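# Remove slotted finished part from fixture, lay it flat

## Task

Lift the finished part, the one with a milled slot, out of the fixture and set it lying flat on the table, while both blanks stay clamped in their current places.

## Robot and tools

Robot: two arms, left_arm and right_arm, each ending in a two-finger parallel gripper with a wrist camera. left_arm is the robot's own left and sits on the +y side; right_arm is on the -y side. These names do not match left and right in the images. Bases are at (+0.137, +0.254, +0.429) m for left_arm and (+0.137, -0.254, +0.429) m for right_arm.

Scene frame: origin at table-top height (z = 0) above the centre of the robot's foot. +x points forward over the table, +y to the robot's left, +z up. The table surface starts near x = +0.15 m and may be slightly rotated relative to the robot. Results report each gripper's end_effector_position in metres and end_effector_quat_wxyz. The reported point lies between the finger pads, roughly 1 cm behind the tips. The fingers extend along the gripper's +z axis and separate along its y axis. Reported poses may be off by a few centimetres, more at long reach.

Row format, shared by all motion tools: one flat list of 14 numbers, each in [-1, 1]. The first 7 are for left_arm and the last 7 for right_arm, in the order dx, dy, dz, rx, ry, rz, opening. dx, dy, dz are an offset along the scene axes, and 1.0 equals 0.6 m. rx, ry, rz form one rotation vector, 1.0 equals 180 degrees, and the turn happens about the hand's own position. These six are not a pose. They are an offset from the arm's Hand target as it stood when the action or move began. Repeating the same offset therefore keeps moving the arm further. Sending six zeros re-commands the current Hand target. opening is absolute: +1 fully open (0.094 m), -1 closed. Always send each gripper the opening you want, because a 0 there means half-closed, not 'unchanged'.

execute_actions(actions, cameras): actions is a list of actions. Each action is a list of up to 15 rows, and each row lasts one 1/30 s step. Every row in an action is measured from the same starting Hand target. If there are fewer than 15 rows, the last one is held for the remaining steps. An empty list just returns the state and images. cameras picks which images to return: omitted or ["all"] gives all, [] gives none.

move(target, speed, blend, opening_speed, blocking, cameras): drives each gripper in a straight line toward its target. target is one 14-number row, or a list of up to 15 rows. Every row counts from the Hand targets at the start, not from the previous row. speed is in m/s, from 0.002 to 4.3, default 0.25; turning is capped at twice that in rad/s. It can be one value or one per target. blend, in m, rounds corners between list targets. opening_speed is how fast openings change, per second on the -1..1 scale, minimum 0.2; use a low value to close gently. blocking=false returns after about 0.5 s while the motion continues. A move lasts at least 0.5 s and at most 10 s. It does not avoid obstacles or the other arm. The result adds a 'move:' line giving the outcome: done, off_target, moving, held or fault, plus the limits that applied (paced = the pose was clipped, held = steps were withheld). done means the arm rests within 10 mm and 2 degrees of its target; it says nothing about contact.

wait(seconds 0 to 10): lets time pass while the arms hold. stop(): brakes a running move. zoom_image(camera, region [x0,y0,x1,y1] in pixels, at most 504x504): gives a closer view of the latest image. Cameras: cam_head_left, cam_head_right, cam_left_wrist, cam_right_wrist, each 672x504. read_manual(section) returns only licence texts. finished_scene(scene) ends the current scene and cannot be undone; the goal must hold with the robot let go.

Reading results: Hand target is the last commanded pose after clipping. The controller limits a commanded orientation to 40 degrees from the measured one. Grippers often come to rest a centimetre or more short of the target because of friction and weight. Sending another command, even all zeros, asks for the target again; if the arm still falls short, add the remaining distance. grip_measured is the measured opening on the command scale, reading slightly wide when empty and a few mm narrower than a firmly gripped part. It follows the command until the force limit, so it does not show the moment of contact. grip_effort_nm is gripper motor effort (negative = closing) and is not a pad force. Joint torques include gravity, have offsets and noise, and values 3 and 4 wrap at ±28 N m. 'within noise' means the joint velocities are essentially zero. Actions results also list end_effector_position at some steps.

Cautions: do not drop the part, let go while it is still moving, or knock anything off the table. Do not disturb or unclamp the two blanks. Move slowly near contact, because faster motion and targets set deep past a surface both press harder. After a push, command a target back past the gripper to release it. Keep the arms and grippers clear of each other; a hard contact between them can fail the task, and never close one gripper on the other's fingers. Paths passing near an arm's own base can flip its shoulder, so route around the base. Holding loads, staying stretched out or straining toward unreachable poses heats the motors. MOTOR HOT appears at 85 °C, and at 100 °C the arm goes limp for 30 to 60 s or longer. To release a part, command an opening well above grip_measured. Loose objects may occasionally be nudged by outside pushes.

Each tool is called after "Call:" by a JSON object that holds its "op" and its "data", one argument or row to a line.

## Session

Call:
{"op": "execute_actions", "data": {
  "actions": []
}}

Call:
{"op": "zoom_image", "data": {
  "camera": "cam_head_left",
  "region": [180, 120, 510, 360]
}}

Scene clock: 0.00 s.
left_arm: end_effector_position=(+0.4677, +0.4082, +0.3791) grip_measured=+1.000 grip_effort_nm=n/a end_effector_quat_wxyz=(+0.049, +0.748, -0.661, +0.014) | right_arm: end_effector_position=(+0.3786, +0.0656, +0.1593) grip_measured=+1.000 grip_effort_nm=n/a end_effector_quat_wxyz=(+0.169, +0.881, -0.111, -0.427)
Joint positions: left_arm=[1.231 0.587 0.63 -0.894 -0.178 -1.325 0.094] | right_arm=[-0.364 2.441 1.522 -1.275 0.292 -1.909 0.094]
Joint velocities: within noise
Joint torques (N m): no reading
Motor temperatures (°C): left_arm=[27 27 24 24 21 24 21] | right_arm=[25 22 24 26 24 22 24]
Heat: left arm: hottest waist 27 °C; right arm: hottest wrist pitch 26 °C.
Hand target: left_arm +0.4754, +0.4125, +0.3834; +0.042, +0.750, -0.660, +0.018 | right_arm +0.3790, +0.0653, +0.1589; +0.169, +0.881, -0.111, -0.428
Tool commands: left_gripper/opening=+1.0 right_gripper/opening=+1.0

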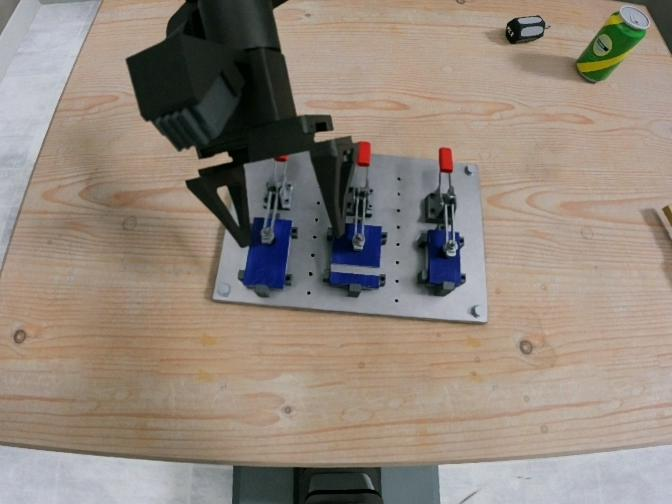

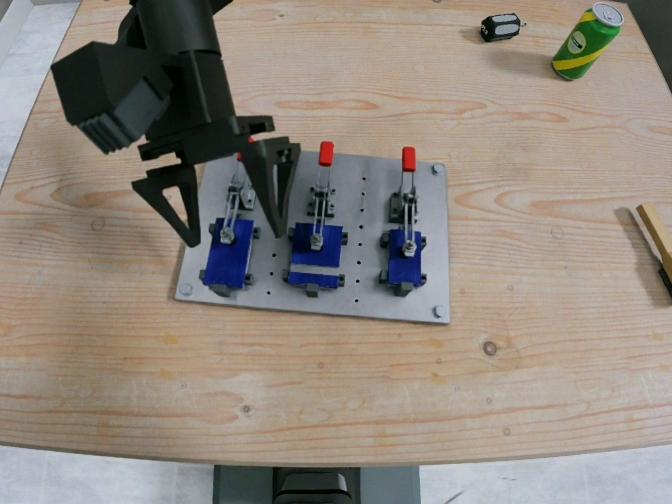

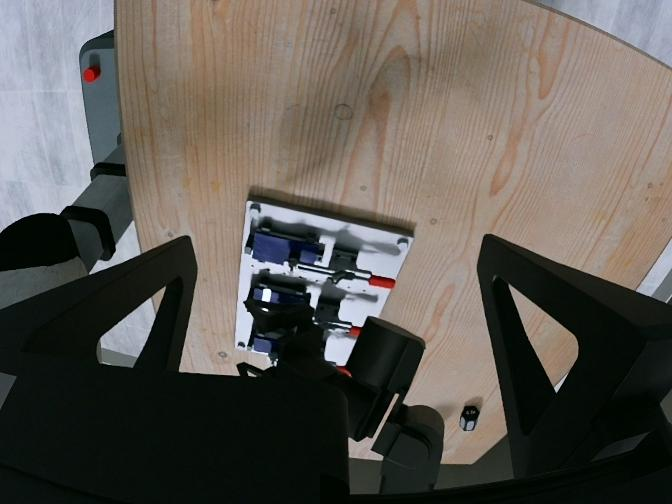

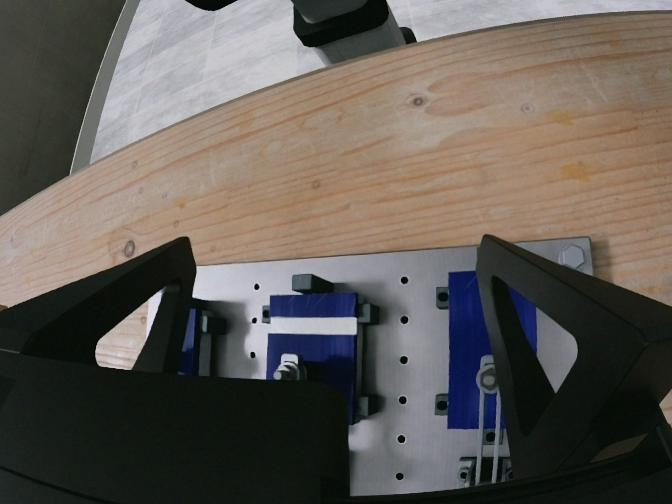

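Scaled by 1.527 from the camera's 672x504 image, which has a finer 960x720 frame.

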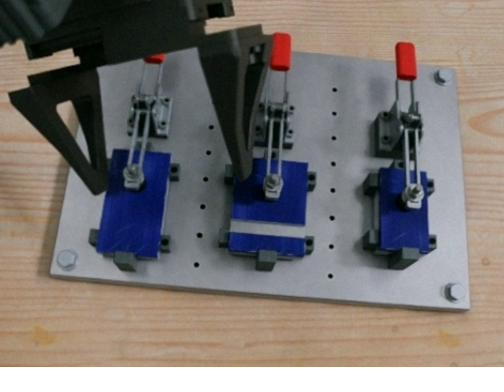

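Call:
{"op": "move", "data": {
  "target": [
    [0.041, -0.19, -0.14, 0.0117, -0.0313, -0.5707, 0.28, 0.068, -0.22, 0.235, 0, 0, -0.08, 1],
    [0.041, -0.3208, -0.2057, 0.0117, -0.0313, -0.5707, 0.28, 0.2017, -0.742, 0.235, 0, 0, -0.222, 1],
    [0.1077, -0.7375, -0.4223, 0.0117, -0.0313, -0.5707, 0.28, 0.2017, -0.742, 0.235, 0, 0, -0.222, 1]
  ],
  "speed": 0.35,
  "blend": 0.04,
  "cameras": ["cam_head_left", "cam_head_right", "cam_left_wrist"]
}}

Scene clock: 17.77 s.
left_arm: end_effector_position=(+0.5447, -0.0217, +0.1311) grip_measured=+0.282 grip_effort_nm=-0.085 end_effector_quat_wxyz=(+0.002, +0.047, +0.999, +0.001) | right_arm: end_effector_position=(+0.4976, -0.3742, +0.3025) grip_measured=+1.000 grip_effort_nm=-0.007 end_effector_quat_wxyz=(-0.119, -0.752, +0.477, +0.439)
Joint positions: left_arm=[0.425 2.082 1.09 -0.152 -0.737 -0.263 0.06] | right_arm=[-1.156 1.419 1.167 -1.509 0.198 -2.08 0.094]
Joint velocities: within noise
Joint torques (N m): left_arm=[-13.68 -9.88 2 0.08 -0.26 -0.07] | right_arm=[2.96 -16.44 4.46 -1.87 -0.28 -0.06]
Motor temperatures (°C): left_arm=[27 28 25 24 21 24 21] | right_arm=[25 23 24 26 24 22 24]
Heat: left arm: hottest shoulder 28 °C; right arm: hottest wrist pitch 26 °C.
Hand target: left_arm +0.5400, -0.0299, +0.1300; +0.000, +0.048, +0.999, +0.000 | right_arm +0.5000, -0.3800, +0.2999; +0.013, +0.790, -0.406, -0.460
Off the commanded pose: left_arm 0.010 m, 0 deg | right_arm 0.007 m, 16 deg.
joint sent to its limit (right arm) — joint 6 (wrist roll), lower limit. The joint targets are off in orientation, not in position.
move: off_target (right_arm)
Images, in order (width x height): cam_head_left 672x504, cam_head_right 672x504, cam_left_wrist 672x504.

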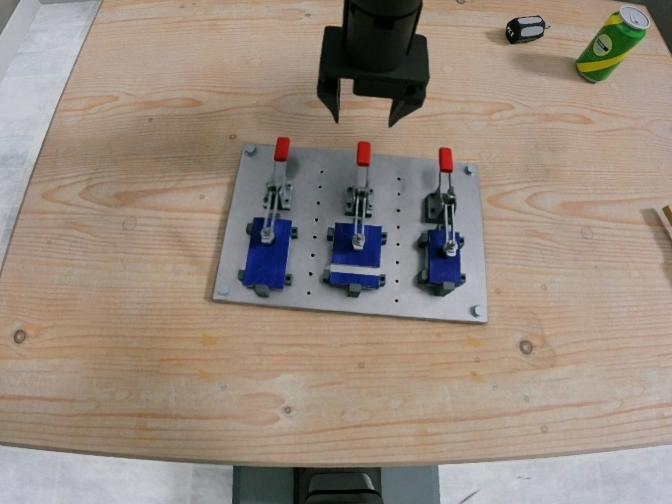

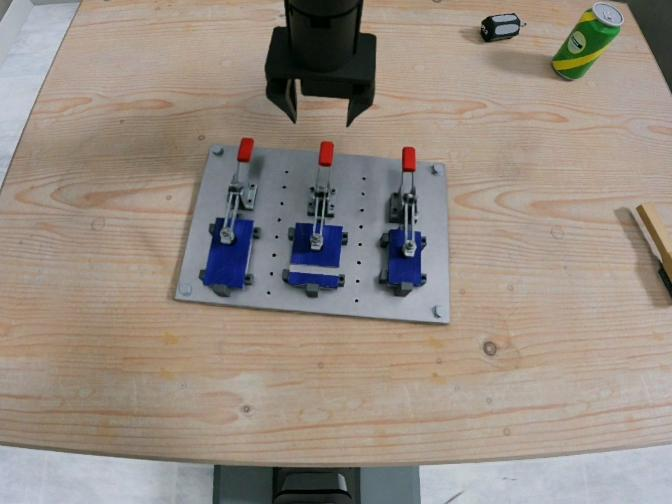

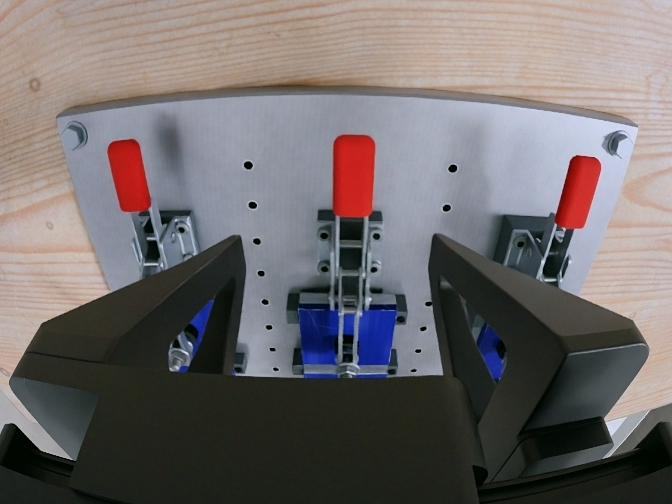

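Call:
{"op": "move", "data": {
  "target": [0, 0.01, -0.1417, 0, 0, 0, 0.28, 0, 0, 0, 0, 0, 0, 1],
  "speed": 0.2,
  "cameras": ["cam_left_wrist"]
}}

Scene clock: 25.60 s.
left_arm: end_effector_position=(+0.5455, -0.0249, +0.0536) grip_measured=+0.282 grip_effort_nm=-0.090 end_effector_quat_wxyz=(+0.005, +0.042, +0.999, -0.001) | right_arm: end_effector_position=(+0.4978, -0.3742, +0.3025) grip_measured=+1.000 grip_effort_nm=-0.007 end_effector_quat_wxyz=(-0.119, -0.752, +0.478, +0.439)
Joint positions: left_arm=[0.52 2.242 1.183 -0.003 -0.692 -0.156 0.06] | right_arm=[-1.156 1.419 1.167 -1.509 0.197 -2.081 0.094]
Joint velocities: within noise
Joint torques (N m): left_arm=[-12.28 -10.17 0.65 0.77 0.02 0.25] | right_arm=[2.96 -16.44 4.45 -1.85 -0.27 -0.06]
Motor temperatures (°C): left_arm=[27 28 25 24 21 24 21] | right_arm=[25 23 24 26 24 22 24]
Heat: left arm: hottest shoulder 28 °C; right arm: hottest wrist pitch 26 °C.
Hand target: left_arm +0.5400, -0.0240, +0.0451; +0.000, +0.048, +0.999, +0.000 | right_arm +0.5000, -0.3800, +0.2999; +0.013, +0.790, -0.406, -0.460
Off the commanded pose: left_arm 0.010 m, 1 deg | right_arm 0.007 m, 15 deg.
joint sent to its limit (right arm) — joint 6 (wrist roll), lower limit. The joint targets are off in orientation, not in position.
move: off_target (right_arm)
Images, in order (width x height): cam_left_wrist 672x504.

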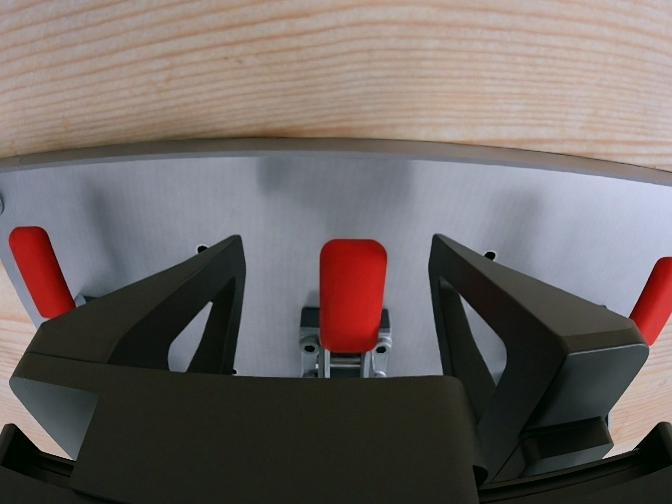

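Call:
{"op": "move", "data": {
  "target": [
    [0, -0.0078, 0.002, 0, 0, 0, 0.28, 0, 0, 0, 0, 0, 0, 1],
    [0, -0.0078, 0.002, 0, 0, 0, -0.72, 0, 0, 0, 0, 0, 0, 1],
    [-0.003, -0.0078, 0.0917, -0.0075, -0.0774, 0, -0.72, 0, 0, 0, 0, 0, 0, 1]
  ],
  "speed": [0.1, 0.1, 0.08],
  "opening_speed": 0.7,
  "cameras": ["cam_head_left", "cam_left_wrist"]
}}

Call:
{"op": "zoom_image", "data": {
  "camera": "cam_head_left",
  "region": [290, 130, 430, 310]
}}

Scene clock: 38.40 s.
left_arm: end_effector_position=(+0.5346, -0.0262, +0.0748) grip_measured=-0.639 grip_effort_nm=-1.018 end_effector_quat_wxyz=(+0.109, +0.044, +0.993, -0.003) | right_arm: end_effector_position=(+0.4978, -0.3742, +0.3025) grip_measured=+1.000 grip_effort_nm=-0.012 end_effector_quat_wxyz=(-0.119, -0.752, +0.478, +0.439)
Joint positions: left_arm=[0.481 2.243 1.018 0.411 -0.739 -0.012 0.017] | right_arm=[-1.156 1.419 1.167 -1.509 0.197 -2.081 0.094]
Joint velocities: within noise
Joint torques (N m): left_arm=[-15.27 -13.92 -3.48 0.91 -0.91 0.11] | right_arm=[2.96 -16.44 4.45 -1.87 -0.27 -0.06]
Motor temperatures (°C): left_arm=[28 28 25 24 21 24 21] | right_arm=[25 23 24 26 24 22 24]
Heat: left arm: hottest waist 28 °C; right arm: hottest wrist pitch 26 °C.
Hand target: left_arm +0.5381, -0.0286, +0.1000; +0.122, +0.048, +0.991, -0.006 | right_arm +0.5000, -0.3800, +0.2999; +0.013, +0.790, -0.406, -0.460
Off the commanded pose: left_arm 0.026 m, 2 deg | right_arm 0.007 m, 15 deg.
joint sent to its limit (right arm) — joint 6 (wrist roll), lower limit. The joint targets are off in orientation, not in position.
move: off_target (left_arm, right_arm); target 2's new opening was sent with left_arm's hand 0.012 m and 1 deg from that target
Images, in order (width x height): cam_head_left 672x504, cam_left_wrist 672x504.

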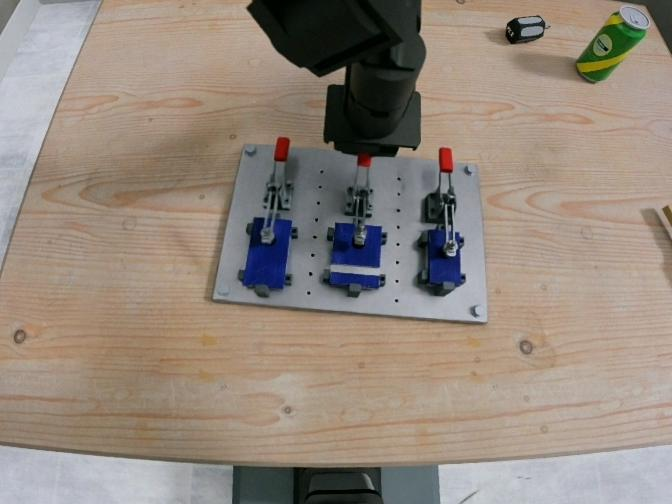

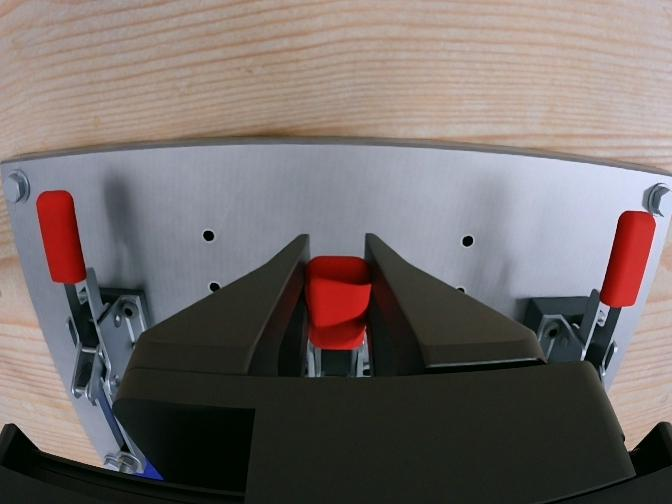

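Scaled by 2.800 from the camera's 672x504 image, which has a finer 960x720 frame.

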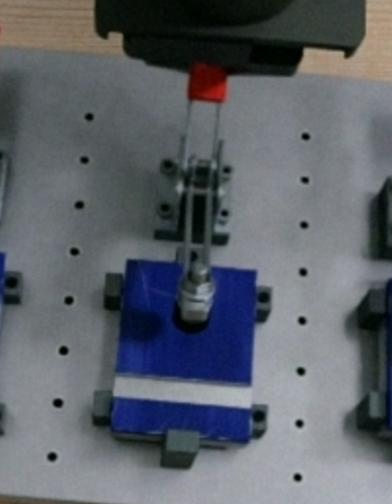

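Call:
{"op": "move", "data": {
  "target": [
    [-0.0352, 0.0033, -0.0067, 0.0075, 0.0774, 0, -0.66, 0, 0, 0, 0, 0, 0, 1],
    [-0.0635, 0.0062, 0.0017, 0.0075, 0.0774, 0, -0.625, 0, 0, 0, 0, 0, 0, 1],
    [-0.0968, 0.0093, -0.0033, 0.0075, 0.0774, 0, -0.62, 0, 0, 0, 0, 0, 0, 1],
    [-0.1385, 0.0133, -0.0133, 0.0075, 0.0774, 0, -0.62, 0, 0, 0, 0, 0, 0, 1]
  ],
  "speed": 0.08,
  "opening_speed": 0.5,
  "cameras": ["cam_head_left", "cam_left_wrist"]
}}

Call:
{"op": "zoom_image", "data": {
  "camera": "cam_head_left",
  "region": [290, 130, 430, 310]
}}

Scene clock: 49.30 s.
left_arm: end_effector_position=(+0.4915, -0.0207, +0.0887) grip_measured=-0.615 grip_effort_nm=-0.237 end_effector_quat_wxyz=(+0.020, +0.026, +0.999, -0.006) | right_arm: end_effector_position=(+0.4978, -0.3742, +0.3025) grip_measured=+1.000 grip_effort_nm=-0.002 end_effector_quat_wxyz=(-0.119, -0.752, +0.478, +0.439)
Joint positions: left_arm=[0.458 2.194 0.996 0.13 -0.721 -0.232 0.018] | right_arm=[-1.156 1.419 1.167 -1.509 0.197 -2.081 0.094]
Joint velocities: within noise
Joint torques (N m): left_arm=[-14.33 -9.23 -4.19 0.16 -0.6 -0.07] | right_arm=[2.96 -16.38 4.44 -1.85 -0.27 -0.06]
Motor temperatures (°C): left_arm=[28 28 25 24 21 24 21] | right_arm=[25 24 24 26 24 22 24]
Heat: left arm: hottest waist 28 °C; right arm: hottest wrist pitch 26 °C.
Hand target: left_arm +0.4550, -0.0207, +0.0921; +0.000, +0.048, +0.999, +0.000 | right_arm +0.5000, -0.3800, +0.2999; +0.013, +0.790, -0.406, -0.460
Off the commanded pose: left_arm 0.037 m, 3 deg | right_arm 0.007 m, 15 deg.
joint sent to its limit (right arm) — joint 6 (wrist roll), lower limit. The joint targets are off in orientation, not in position.
move: off_target (left_arm, right_arm); target 2's new opening was sent with left_arm's hand 0.022 m and 1 deg from that target; target 3's new opening was sent with left_arm's hand 0.021 m and 1 deg from that target
Images, in order (width x height): cam_head_left 672x504, cam_left_wrist 672x504.

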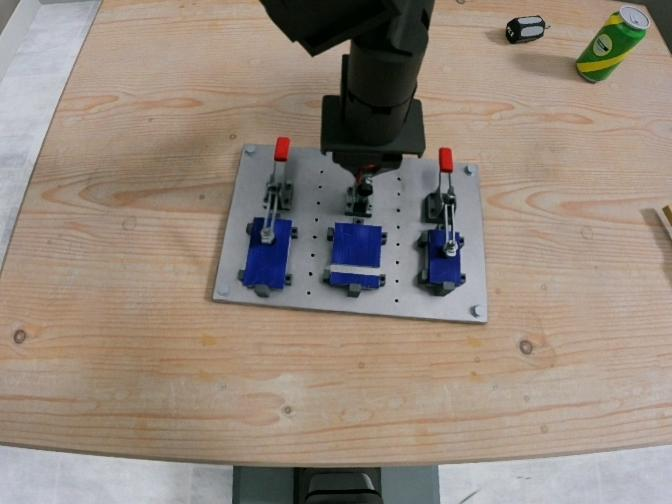

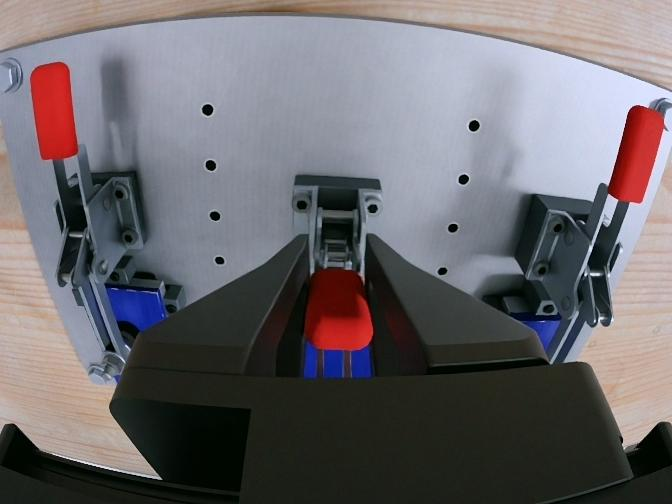

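Scaled by 2.800 from the camera's 672x504 image, which has a finer 960x720 frame.

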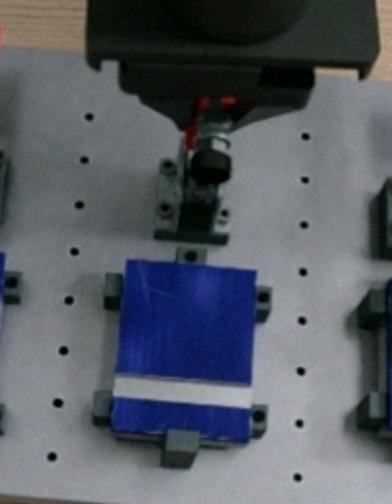

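Call:
{"op": "move", "data": {
  "target": [
    [0.0608, 0, -0.005, 0, 0, 0, -0.62, 0, 0, 0, 0, 0, 0, 1],
    [0.0608, 0, -0.005, 0, 0, 0, -0.2, 0, 0, 0, 0, 0, 0, 1],
    [0.0608, 0, 0.2, 0, 0, 0, -0.2, 0, 0, 0, 0, 0, 0, 1],
    [-0.0933, 0.0095, 0.165, -0.016, -0.1659, 0, -0.2, 0, 0, 0, 0, 0, 0, 1],
    [-0.0933, 0.0095, 0.0633, -0.016, -0.1659, 0, 0.62, 0, 0, 0, 0, 0, 0, 1]
  ],
  "speed": [0.08, 0.1, 0.2, 0.25, 0.2],
  "opening_speed": 0.8,
  "cameras": ["cam_head_left", "cam_left_wrist"]
}}

Call:
{"op": "zoom_image", "data": {
  "camera": "cam_left_wrist",
  "region": [220, 90, 460, 350]
}}

Scene clock: 63.30 s.
left_arm: end_effector_position=(+0.4038, -0.0181, +0.1379) grip_measured=+0.617 grip_effort_nm=0.105 end_effector_quat_wxyz=(+0.263, +0.042, +0.964, -0.018) | right_arm: end_effector_position=(+0.4978, -0.3742, +0.3025) grip_measured=+1.000 grip_effort_nm=-0.007 end_effector_quat_wxyz=(-0.119, -0.752, +0.478, +0.439)
Joint positions: left_arm=[0.31 2.502 0.672 1.356 -0.839 0.153 0.076] | right_arm=[-1.156 1.419 1.167 -1.509 0.197 -2.081 0.094]
Joint velocities: within noise
Joint torques (N m): left_arm=[-9.88 -6.36 -2.37 1.51 0.12 0.23] | right_arm=[2.96 -16.38 4.45 -1.85 -0.27 -0.06]
Motor temperatures (°C): left_arm=[28 28 25 24 21 24 21] | right_arm=[25 24 24 26 24 22 24]
Heat: left arm: hottest waist 28 °C; right arm: hottest wrist pitch 26 °C.
Hand target: left_arm +0.3991, -0.0150, +0.1300; +0.259, +0.047, +0.965, -0.012 | right_arm +0.5000, -0.3800, +0.2999; +0.013, +0.790, -0.406, -0.460
Off the commanded pose: left_arm 0.010 m, 1 deg | right_arm 0.007 m, 15 deg.
joint sent to its limit (right arm) — joint 6 (wrist roll), lower limit. The joint targets are off in orientation, not in position.
move: off_target (right_arm)
Images, in order (width x height): cam_head_left 672x504, cam_left_wrist 672x504.

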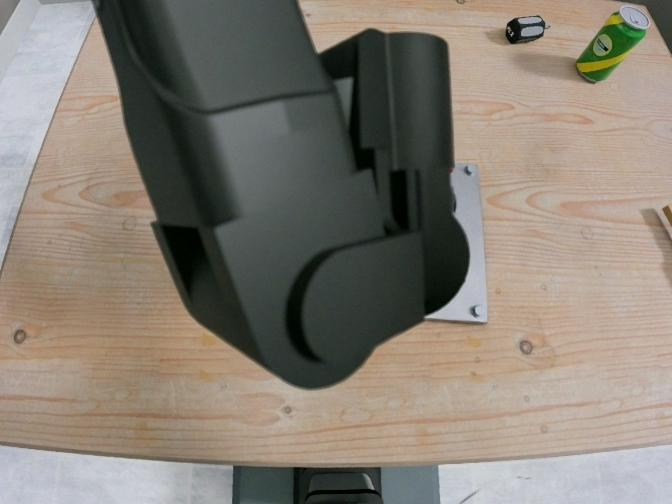

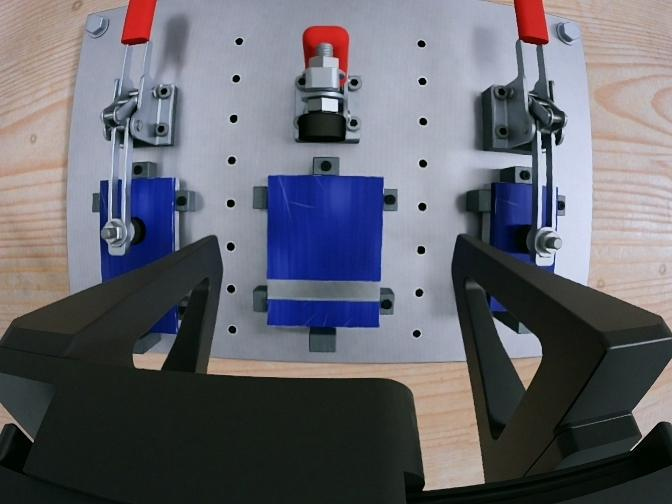

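Scaled by 1.938 from the camera's 672x504 image, which has a finer 960x720 frame.

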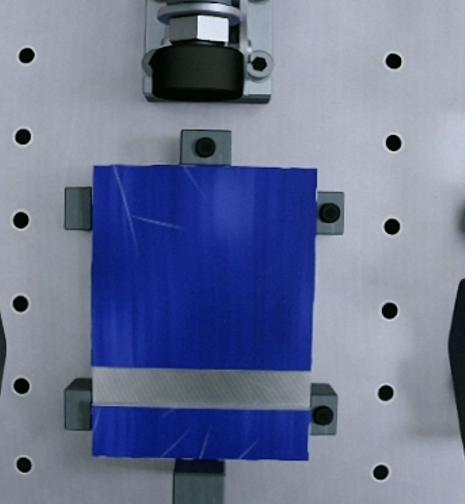

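Call:
{"op": "move", "data": {
  "target": [
    [-0.003, 0.0092, -0.1132, 0, 0, 0, 0.62, 0, 0, 0, 0, 0, 0, 1]
  ],
  "speed": 0.18,
  "cameras": ["cam_left_wrist"]
}}

Call:
{"op": "zoom_image", "data": {
  "camera": "cam_left_wrist",
  "region": [210, 110, 470, 370]
}}

Scene clock: 73.73 s.
left_arm: end_effector_position=(+0.4010, -0.0136, +0.0689) grip_measured=+0.618 grip_effort_nm=0.095 end_effector_quat_wxyz=(+0.261, +0.043, +0.964, -0.018) | right_arm: end_effector_position=(+0.4978, -0.3742, +0.3025) grip_measured=+1.000 grip_effort_nm=-0.012 end_effector_quat_wxyz=(-0.119, -0.752, +0.478, +0.439)
Joint positions: left_arm=[0.454 2.648 0.794 1.436 -0.708 0.239 0.076] | right_arm=[-1.156 1.419 1.167 -1.509 0.197 -2.081 0.094]
Joint velocities: within noise
Joint torques (N m): left_arm=[-9.64 -5.83 -3.34 1.54 0.16 0.22] | right_arm=[2.96 -16.44 4.45 -1.85 -0.27 -0.06]
Motor temperatures (°C): left_arm=[28 28 25 24 21 24 21] | right_arm=[25 24 24 26 24 22 24]
Heat: left arm: hottest waist 28 °C; right arm: hottest wrist pitch 26 °C.
Hand target: left_arm +0.3973, -0.0095, +0.0622; +0.259, +0.047, +0.965, -0.012 | right_arm +0.5000, -0.3800, +0.2999; +0.013, +0.790, -0.406, -0.460
Off the commanded pose: left_arm 0.009 m, 1 deg | right_arm 0.007 m, 15 deg.
joint sent to its limit (right arm) — joint 6 (wrist roll), lower limit. The joint targets are off in orientation, not in position.
move: off_target (right_arm)
Images, in order (width x height): cam_left_wrist 672x504.

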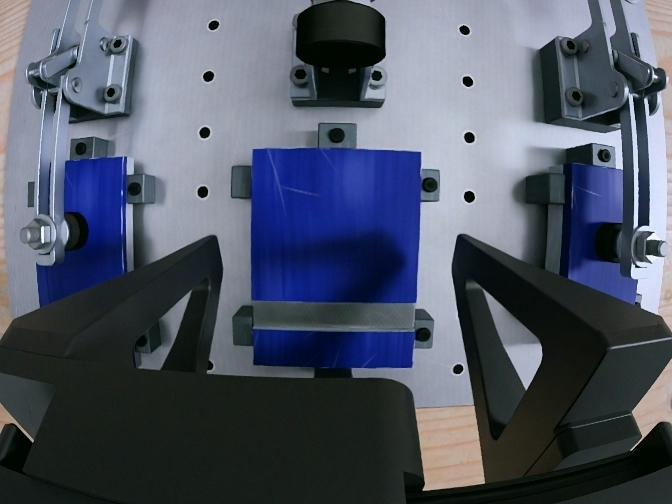

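Scaled by 1.938 from the camera's 672x504 image, which has a finer 960x720 frame.

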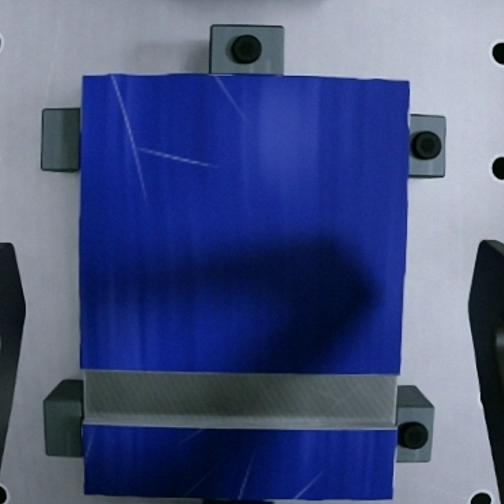

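Call:
{"op": "move", "data": {
  "target": [
    [0.0017, 0.0, -0.041, 0, 0, -0.005, 0.62, 0, 0, 0, 0, 0, 0, 1]
  ],
  "speed": 0.1,
  "cameras": ["cam_left_wrist"]
}}

Call:
{"op": "zoom_image", "data": {
  "camera": "cam_left_wrist",
  "region": [210, 110, 470, 370]
}}

Scene clock: 83.57 s.
left_arm: end_effector_position=(+0.4038, -0.0150, +0.0456) grip_measured=+0.618 grip_effort_nm=0.100 end_effector_quat_wxyz=(+0.262, +0.051, +0.963, -0.021) | right_arm: end_effector_position=(+0.4978, -0.3742, +0.3025) grip_measured=+1.000 grip_effort_nm=-0.012 end_effector_quat_wxyz=(-0.119, -0.752, +0.478, +0.439)
Joint positions: left_arm=[0.5 2.686 0.846 1.438 -0.656 0.276 0.076] | right_arm=[-1.156 1.419 1.167 -1.509 0.197 -2.081 0.094]
Joint velocities: within noise
Joint torques (N m): left_arm=[-9.47 -5.66 -3.48 1.54 0.18 0.24] | right_arm=[2.96 -16.38 4.45 -1.87 -0.27 -0.06]
Motor temperatures (°C): left_arm=[28 28 25 24 21 24 21] | right_arm=[25 24 24 26 24 22 24]
Heat: left arm: hottest waist 28 °C; right arm: hottest wrist pitch 26 °C.
Hand target: left_arm +0.3984, -0.0096, +0.0376; +0.259, +0.054, +0.964, -0.014 | right_arm +0.5000, -0.3800, +0.2999; +0.013, +0.790, -0.406, -0.460
Off the commanded pose: left_arm 0.011 m, 1 deg | right_arm 0.007 m, 15 deg.
joint sent to its limit (right arm) — joint 6 (wrist roll), lower limit. The joint targets are off in orientation, not in position.
move: off_target (left_arm, right_arm)
Images, in order (width x height): cam_left_wrist 672x504.

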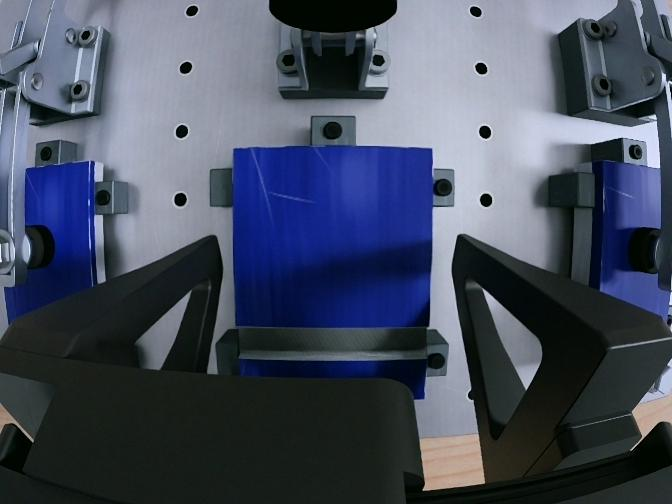

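Scaled by 1.938 from the camera's 672x504 image, which has a finer 960x720 frame.

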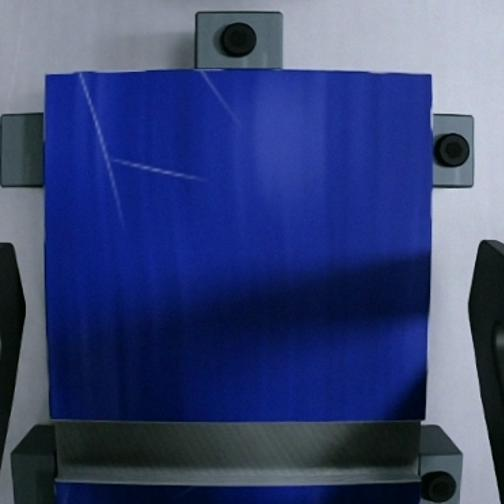

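Call:
{"op": "move", "data": {
  "target": [
    [0, 0.0022, 0, 0, 0, 0, 0.13, 0, 0, 0, 0, 0, 0, 1],
    [0, 0.001, 0.05, 0, 0, 0, 0.13, 0, 0, 0, 0, 0, 0, 1],
    [0.002, 0.0, 0.25, 0, 0, 0, 0.13, 0, 0, 0, 0, 0, 0, 1],
    [0.086, 0.4327, 0.225, 0, 0, 0, 0.13, 0, 0, 0, 0, 0, 0, 1],
    [0.086, 0.4327, 0.045, 0, 0, 0, 0.13, 0, 0, 0, 0, 0, 0, 1]
  ],
  "speed": [0.05, 0.06, 0.2, 0.25, 0.2],
  "blend": [0, 0, 0.03, 0.03, 0],
  "opening_speed": 0.6,
  "cameras": ["cam_head_left", "cam_head_right", "cam_left_wrist"]
}}

Scene clock: 94.83 s.
left_arm: end_effector_position=(+0.4539, +0.2484, +0.0680) grip_measured=+0.270 grip_effort_nm=-1.023 end_effector_quat_wxyz=(+0.262, +0.048, +0.964, -0.016) | right_arm: end_effector_position=(+0.4978, -0.3742, +0.3025) grip_measured=+1.000 grip_effort_nm=-0.007 end_effector_quat_wxyz=(-0.119, -0.752, +0.478, +0.439)
Joint positions: left_arm=[1.143 2.2 0.481 1.406 -0.061 0.512 0.06] | right_arm=[-1.156 1.419 1.167 -1.509 0.197 -2.081 0.094]
Joint velocities: within noise
Joint torques (N m): left_arm=[-3.72 -7 -6.02 1.4 0.34 0.23] | right_arm=[2.96 -16.44 4.44 -1.87 -0.27 -0.06]
Motor temperatures (°C): left_arm=[28 28 25 24 21 24 21] | right_arm=[25 24 24 26 24 22 24]
Heat: left arm: hottest waist 28 °C; right arm: hottest wrist pitch 26 °C.
Hand target: left_arm +0.4500, +0.2502, +0.0645; +0.259, +0.054, +0.964, -0.014 | right_arm +0.5000, -0.3800, +0.2999; +0.013, +0.790, -0.406, -0.460
Off the commanded pose: left_arm 0.005 m, 1 deg | right_arm 0.007 m, 15 deg.
joint sent to its limit (right arm) — joint 6 (wrist roll), lower limit. The joint targets are off in orientation, not in position.
move: off_target (right_arm)
Images, in order (width x height): cam_head_left 672x504, cam_head_right 672x504, cam_left_wrist 672x504.

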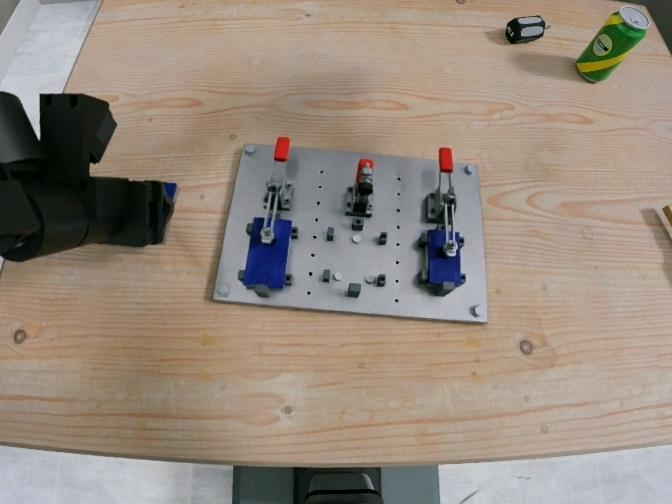

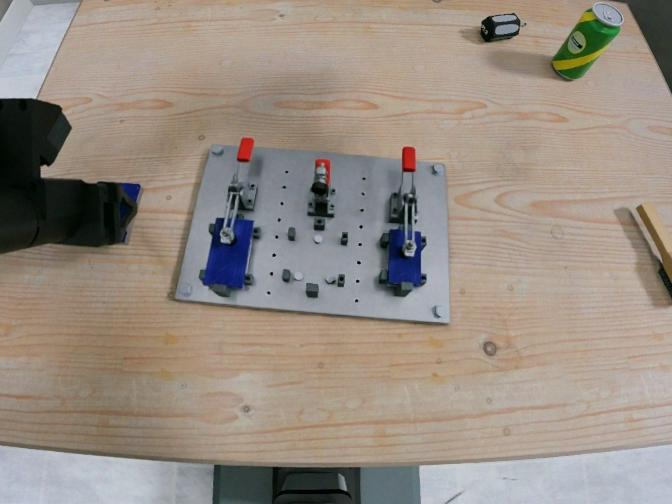

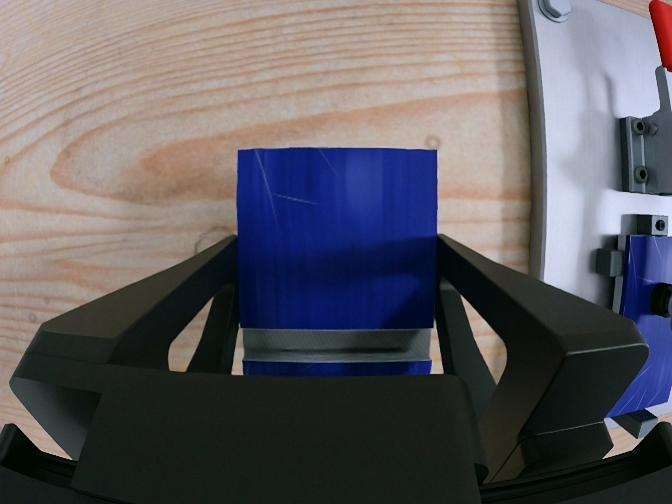

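Call:
{"op": "move", "data": {
  "target": [
    [0, 0, -0.0625, 0, 0, 0, 0.13, 0, 0, 0, 0, 0, 0, 1],
    [0, 0, -0.0725, 0, 0, 0, 0.13, 0, 0, 0, 0, 0, 0, 1]
  ],
  "speed": [0.12, 0.03],
  "cameras": ["cam_left_wrist"]
}}

Scene clock: 98.00 s.
left_arm: end_effector_position=(+0.4589, +0.2489, +0.0270) grip_measured=+0.270 grip_effort_nm=-1.028 end_effector_quat_wxyz=(+0.268, +0.048, +0.962, -0.015) | right_arm: end_effector_position=(+0.4978, -0.3742, +0.3025) grip_measured=+1.000 grip_effort_nm=-0.007 end_effector_quat_wxyz=(-0.119, -0.752, +0.478, +0.439)
Joint positions: left_arm=[1.177 2.291 0.592 1.399 -0.025 0.524 0.06] | right_arm=[-1.156 1.419 1.167 -1.509 0.197 -2.081 0.094]
Joint velocities: within noise
Joint torques (N m): left_arm=[-3.37 -6.65 -5.91 1.06 0.36 0.23] | right_arm=[2.96 -16.44 4.45 -1.85 -0.27 -0.06]
Motor temperatures (°C): left_arm=[28 28 25 24 21 24 21] | right_arm=[25 24 24 26 24 22 24]
Heat: left arm: hottest waist 28 °C; right arm: hottest wrist pitch 26 °C.
Hand target: left_arm +0.4499, +0.2502, +0.0211; +0.259, +0.054, +0.964, -0.014 | right_arm +0.5000, -0.3800, +0.2999; +0.013, +0.790, -0.406, -0.460
Off the commanded pose: left_arm 0.011 m, 1 deg | right_arm 0.007 m, 15 deg.
joint sent to its limit (right arm) — joint 6 (wrist roll), lower limit. The joint targets are off in orientation, not in position.
move: off_target (left_arm, right_arm)
Images, in order (width x height): cam_left_wrist 672x504.

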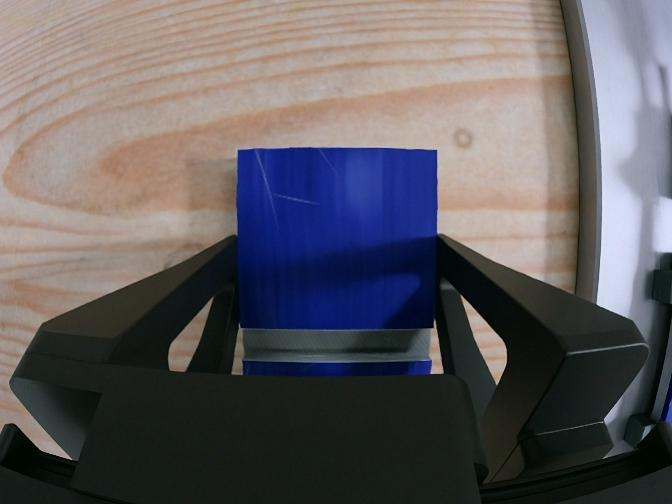

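Call:
{"op": "move", "data": {
  "target": [
    [0, 0, -0.0075, 0, 0, 0, 0.13, 0, 0, 0, 0, 0, 0, 1]
  ],
  "speed": 0.03,
  "cameras": []
}}

Scene clock: 100.33 s.
left_arm: end_effector_position=(+0.4590, +0.2486, +0.0233) grip_measured=+0.270 grip_effort_nm=-1.018 end_effector_quat_wxyz=(+0.268, +0.049, +0.962, -0.015) | right_arm: end_effector_position=(+0.4978, -0.3742, +0.3025) grip_measured=+1.000 grip_effort_nm=-0.012 end_effector_quat_wxyz=(-0.119, -0.752, +0.478, +0.439)
Joint positions: left_arm=[1.18 2.299 0.602 1.397 -0.021 0.525 0.06] | right_arm=[-1.156 1.419 1.167 -1.509 0.197 -2.081 0.094]
Joint velocities: within noise
Joint torques (N m): left_arm=[-3.55 -6.42 -5.75 1.07 0.33 0.23] | right_arm=[3.02 -16.38 4.45 -1.85 -0.26 -0.06]
Motor temperatures (°C): left_arm=[28 28 25 24 21 24 21] | right_arm=[25 24 24 26 24 22 24]
Heat: left arm: hottest waist 28 °C; right arm: hottest wrist pitch 26 °C.
Hand target: left_arm +0.4499, +0.2501, +0.0165; +0.259, +0.054, +0.964, -0.014 | right_arm +0.5000, -0.3800, +0.2999; +0.013, +0.790, -0.406, -0.460
Off the commanded pose: left_arm 0.011 m, 1 deg | right_arm 0.007 m, 15 deg.
joint sent to its limit (right arm) — joint 6 (wrist roll), lower limit. The joint targets are off in orientation, not in position.
move: off_target (left_arm, right_arm)
No camera images: "cameras" was empty.

Call:
{"op": "move", "data": {
  "target": [
    [0, 0, -0.0067, 0, 0, 0, 0.13, 0, 0, 0, 0, 0, 0, 1]
  ],
  "speed": 0.03,
  "cameras": []
}}

Scene clock: 102.20 s.
left_arm: end_effector_position=(+0.4593, +0.2486, +0.0227) grip_measured=+0.270 grip_effort_nm=-1.018 end_effector_quat_wxyz=(+0.269, +0.049, +0.962, -0.016) | right_arm: end_effector_position=(+0.4978, -0.3742, +0.3025) grip_measured=+1.000 grip_effort_nm=-0.002 end_effector_quat_wxyz=(-0.119, -0.752, +0.478, +0.439)
Joint positions: left_arm=[1.182 2.3 0.604 1.397 -0.017 0.526 0.06] | right_arm=[-1.156 1.419 1.167 -1.509 0.197 -2.081 0.094]
Joint velocities: within noise
Joint torques (N m): left_arm=[-2.9 -5.83 -5.05 1.03 0.28 0.24] | right_arm=[2.96 -16.44 4.44 -1.87 -0.27 -0.06]
Motor temperatures (°C): left_arm=[28 28 25 24 21 24 21] | right_arm=[25 24 25 26 24 22 24]
Heat: left arm: hottest waist 28 °C; right arm: hottest wrist pitch 26 °C.
Hand target: left_arm +0.4499, +0.2500, +0.0125; +0.259, +0.054, +0.964, -0.014 | right_arm +0.5000, -0.3800, +0.2999; +0.013, +0.790, -0.406, -0.460
Off the commanded pose: left_arm 0.014 m, 1 deg | right_arm 0.007 m, 15 deg.
joint sent to its limit (right arm) — joint 6 (wrist roll), lower limit. The joint targets are off in orientation, not in position.
move: off_target (left_arm, right_arm)
No camera images: "cameras" was empty.

Call:
{"op": "move", "data": {
  "target": [
    [0, 0, 0.005, 0, 0, 0, 0.13, 0, 0, 0, 0, 0, 0, 1],
    [0, 0, 0.005, 0, 0, 0, 0.3, 0, 0, 0, 0, 0, 0, 1],
    [0, 0, 0.005, 0, 0, 0, 0.6, 0, 0, 0, 0, 0, 0, 1],
    [-0.01, 0, 0.2, 0, 0, 0, 0.6, 0, 0, 0, 0, 0, 0, 1]
  ],
  "speed": [0.04, 0.04, 0.04, 0.15],
  "opening_speed": 0.3,
  "cameras": ["cam_left_wrist", "cam_head_left", "cam_head_right"]
}}

Call:
{"op": "zoom_image", "data": {
  "camera": "cam_head_left",
  "region": [80, 130, 280, 310]
}}

Scene clock: 110.20 s.
left_arm: end_effector_position=(+0.4522, +0.2549, +0.1199) grip_measured=+0.598 grip_effort_nm=0.090 end_effector_quat_wxyz=(+0.265, +0.055, +0.963, -0.004) | right_arm: end_effector_position=(+0.4978, -0.3742, +0.3025) grip_measured=+1.000 grip_effort_nm=-0.012 end_effector_quat_wxyz=(-0.119, -0.752, +0.478, +0.439)
Joint positions: left_arm=[1.099 2.072 0.353 1.42 -0.118 0.52 0.075] | right_arm=[-1.156 1.419 1.167 -1.509 0.197 -2.081 0.094]
Joint velocities: within noise
Joint torques (N m): left_arm=[-5.42 -9.47 -9.29 1.01 -0.05 -0.05] | right_arm=[2.96 -16.44 4.45 -1.85 -0.27 -0.06]
Motor temperatures (°C): left_arm=[28 28 25 24 21 24 21] | right_arm=[25 24 25 26 24 22 24]
Heat: left arm: hottest waist 28 °C; right arm: hottest wrist pitch 26 °C.
Hand target: left_arm +0.4438, +0.2500, +0.1325; +0.259, +0.054, +0.964, -0.014 | right_arm +0.5000, -0.3800, +0.2999; +0.013, +0.790, -0.406, -0.460
Off the commanded pose: left_arm 0.016 m, 1 deg | right_arm 0.007 m, 15 deg.
joint sent to its limit (right arm) — joint 6 (wrist roll), lower limit. The joint targets are off in orientation, not in position.
move: off_target (left_arm, right_arm); target 2's new opening was sent with left_arm's hand 0.012 m and 1 deg from that target; target 3's new opening was sent with left_arm's hand 0.012 m and 1 deg from that target
Images, in order (width x height): cam_head_left 672x504, cam_head_right 672x504, cam_left_wrist 672x504.

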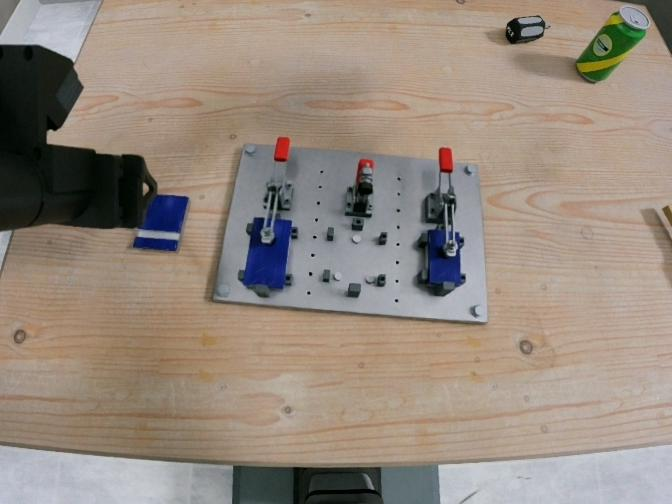

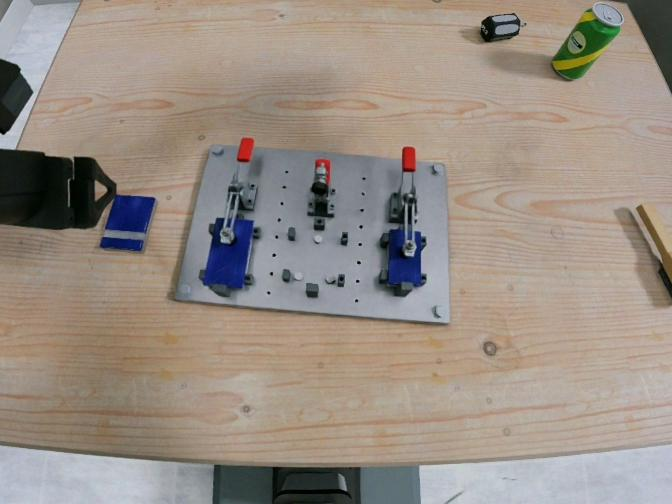

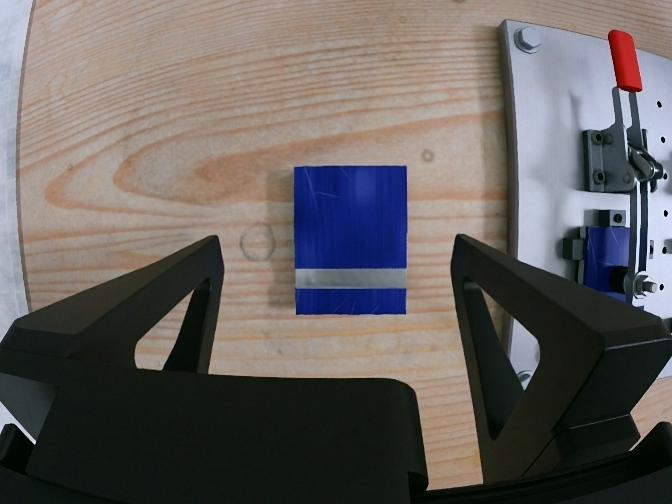

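Scaled by 2.520 from the camera's 672x504 image, which has a finer 960x720 frame.

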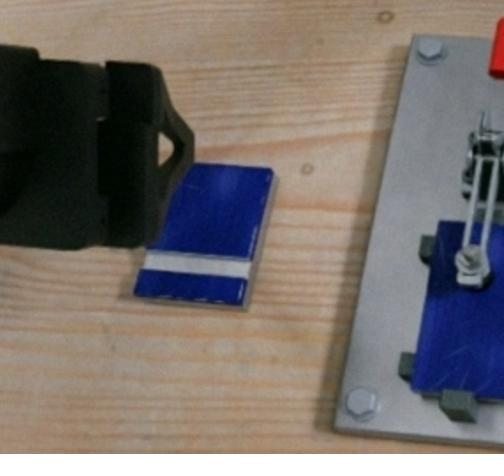

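The finished part is flat on the table, and both blanks are still clamped in place.

Call:
{"op": "finished_scene", "data": {
  "scene": 3
}}

The scene is finished: the task was done.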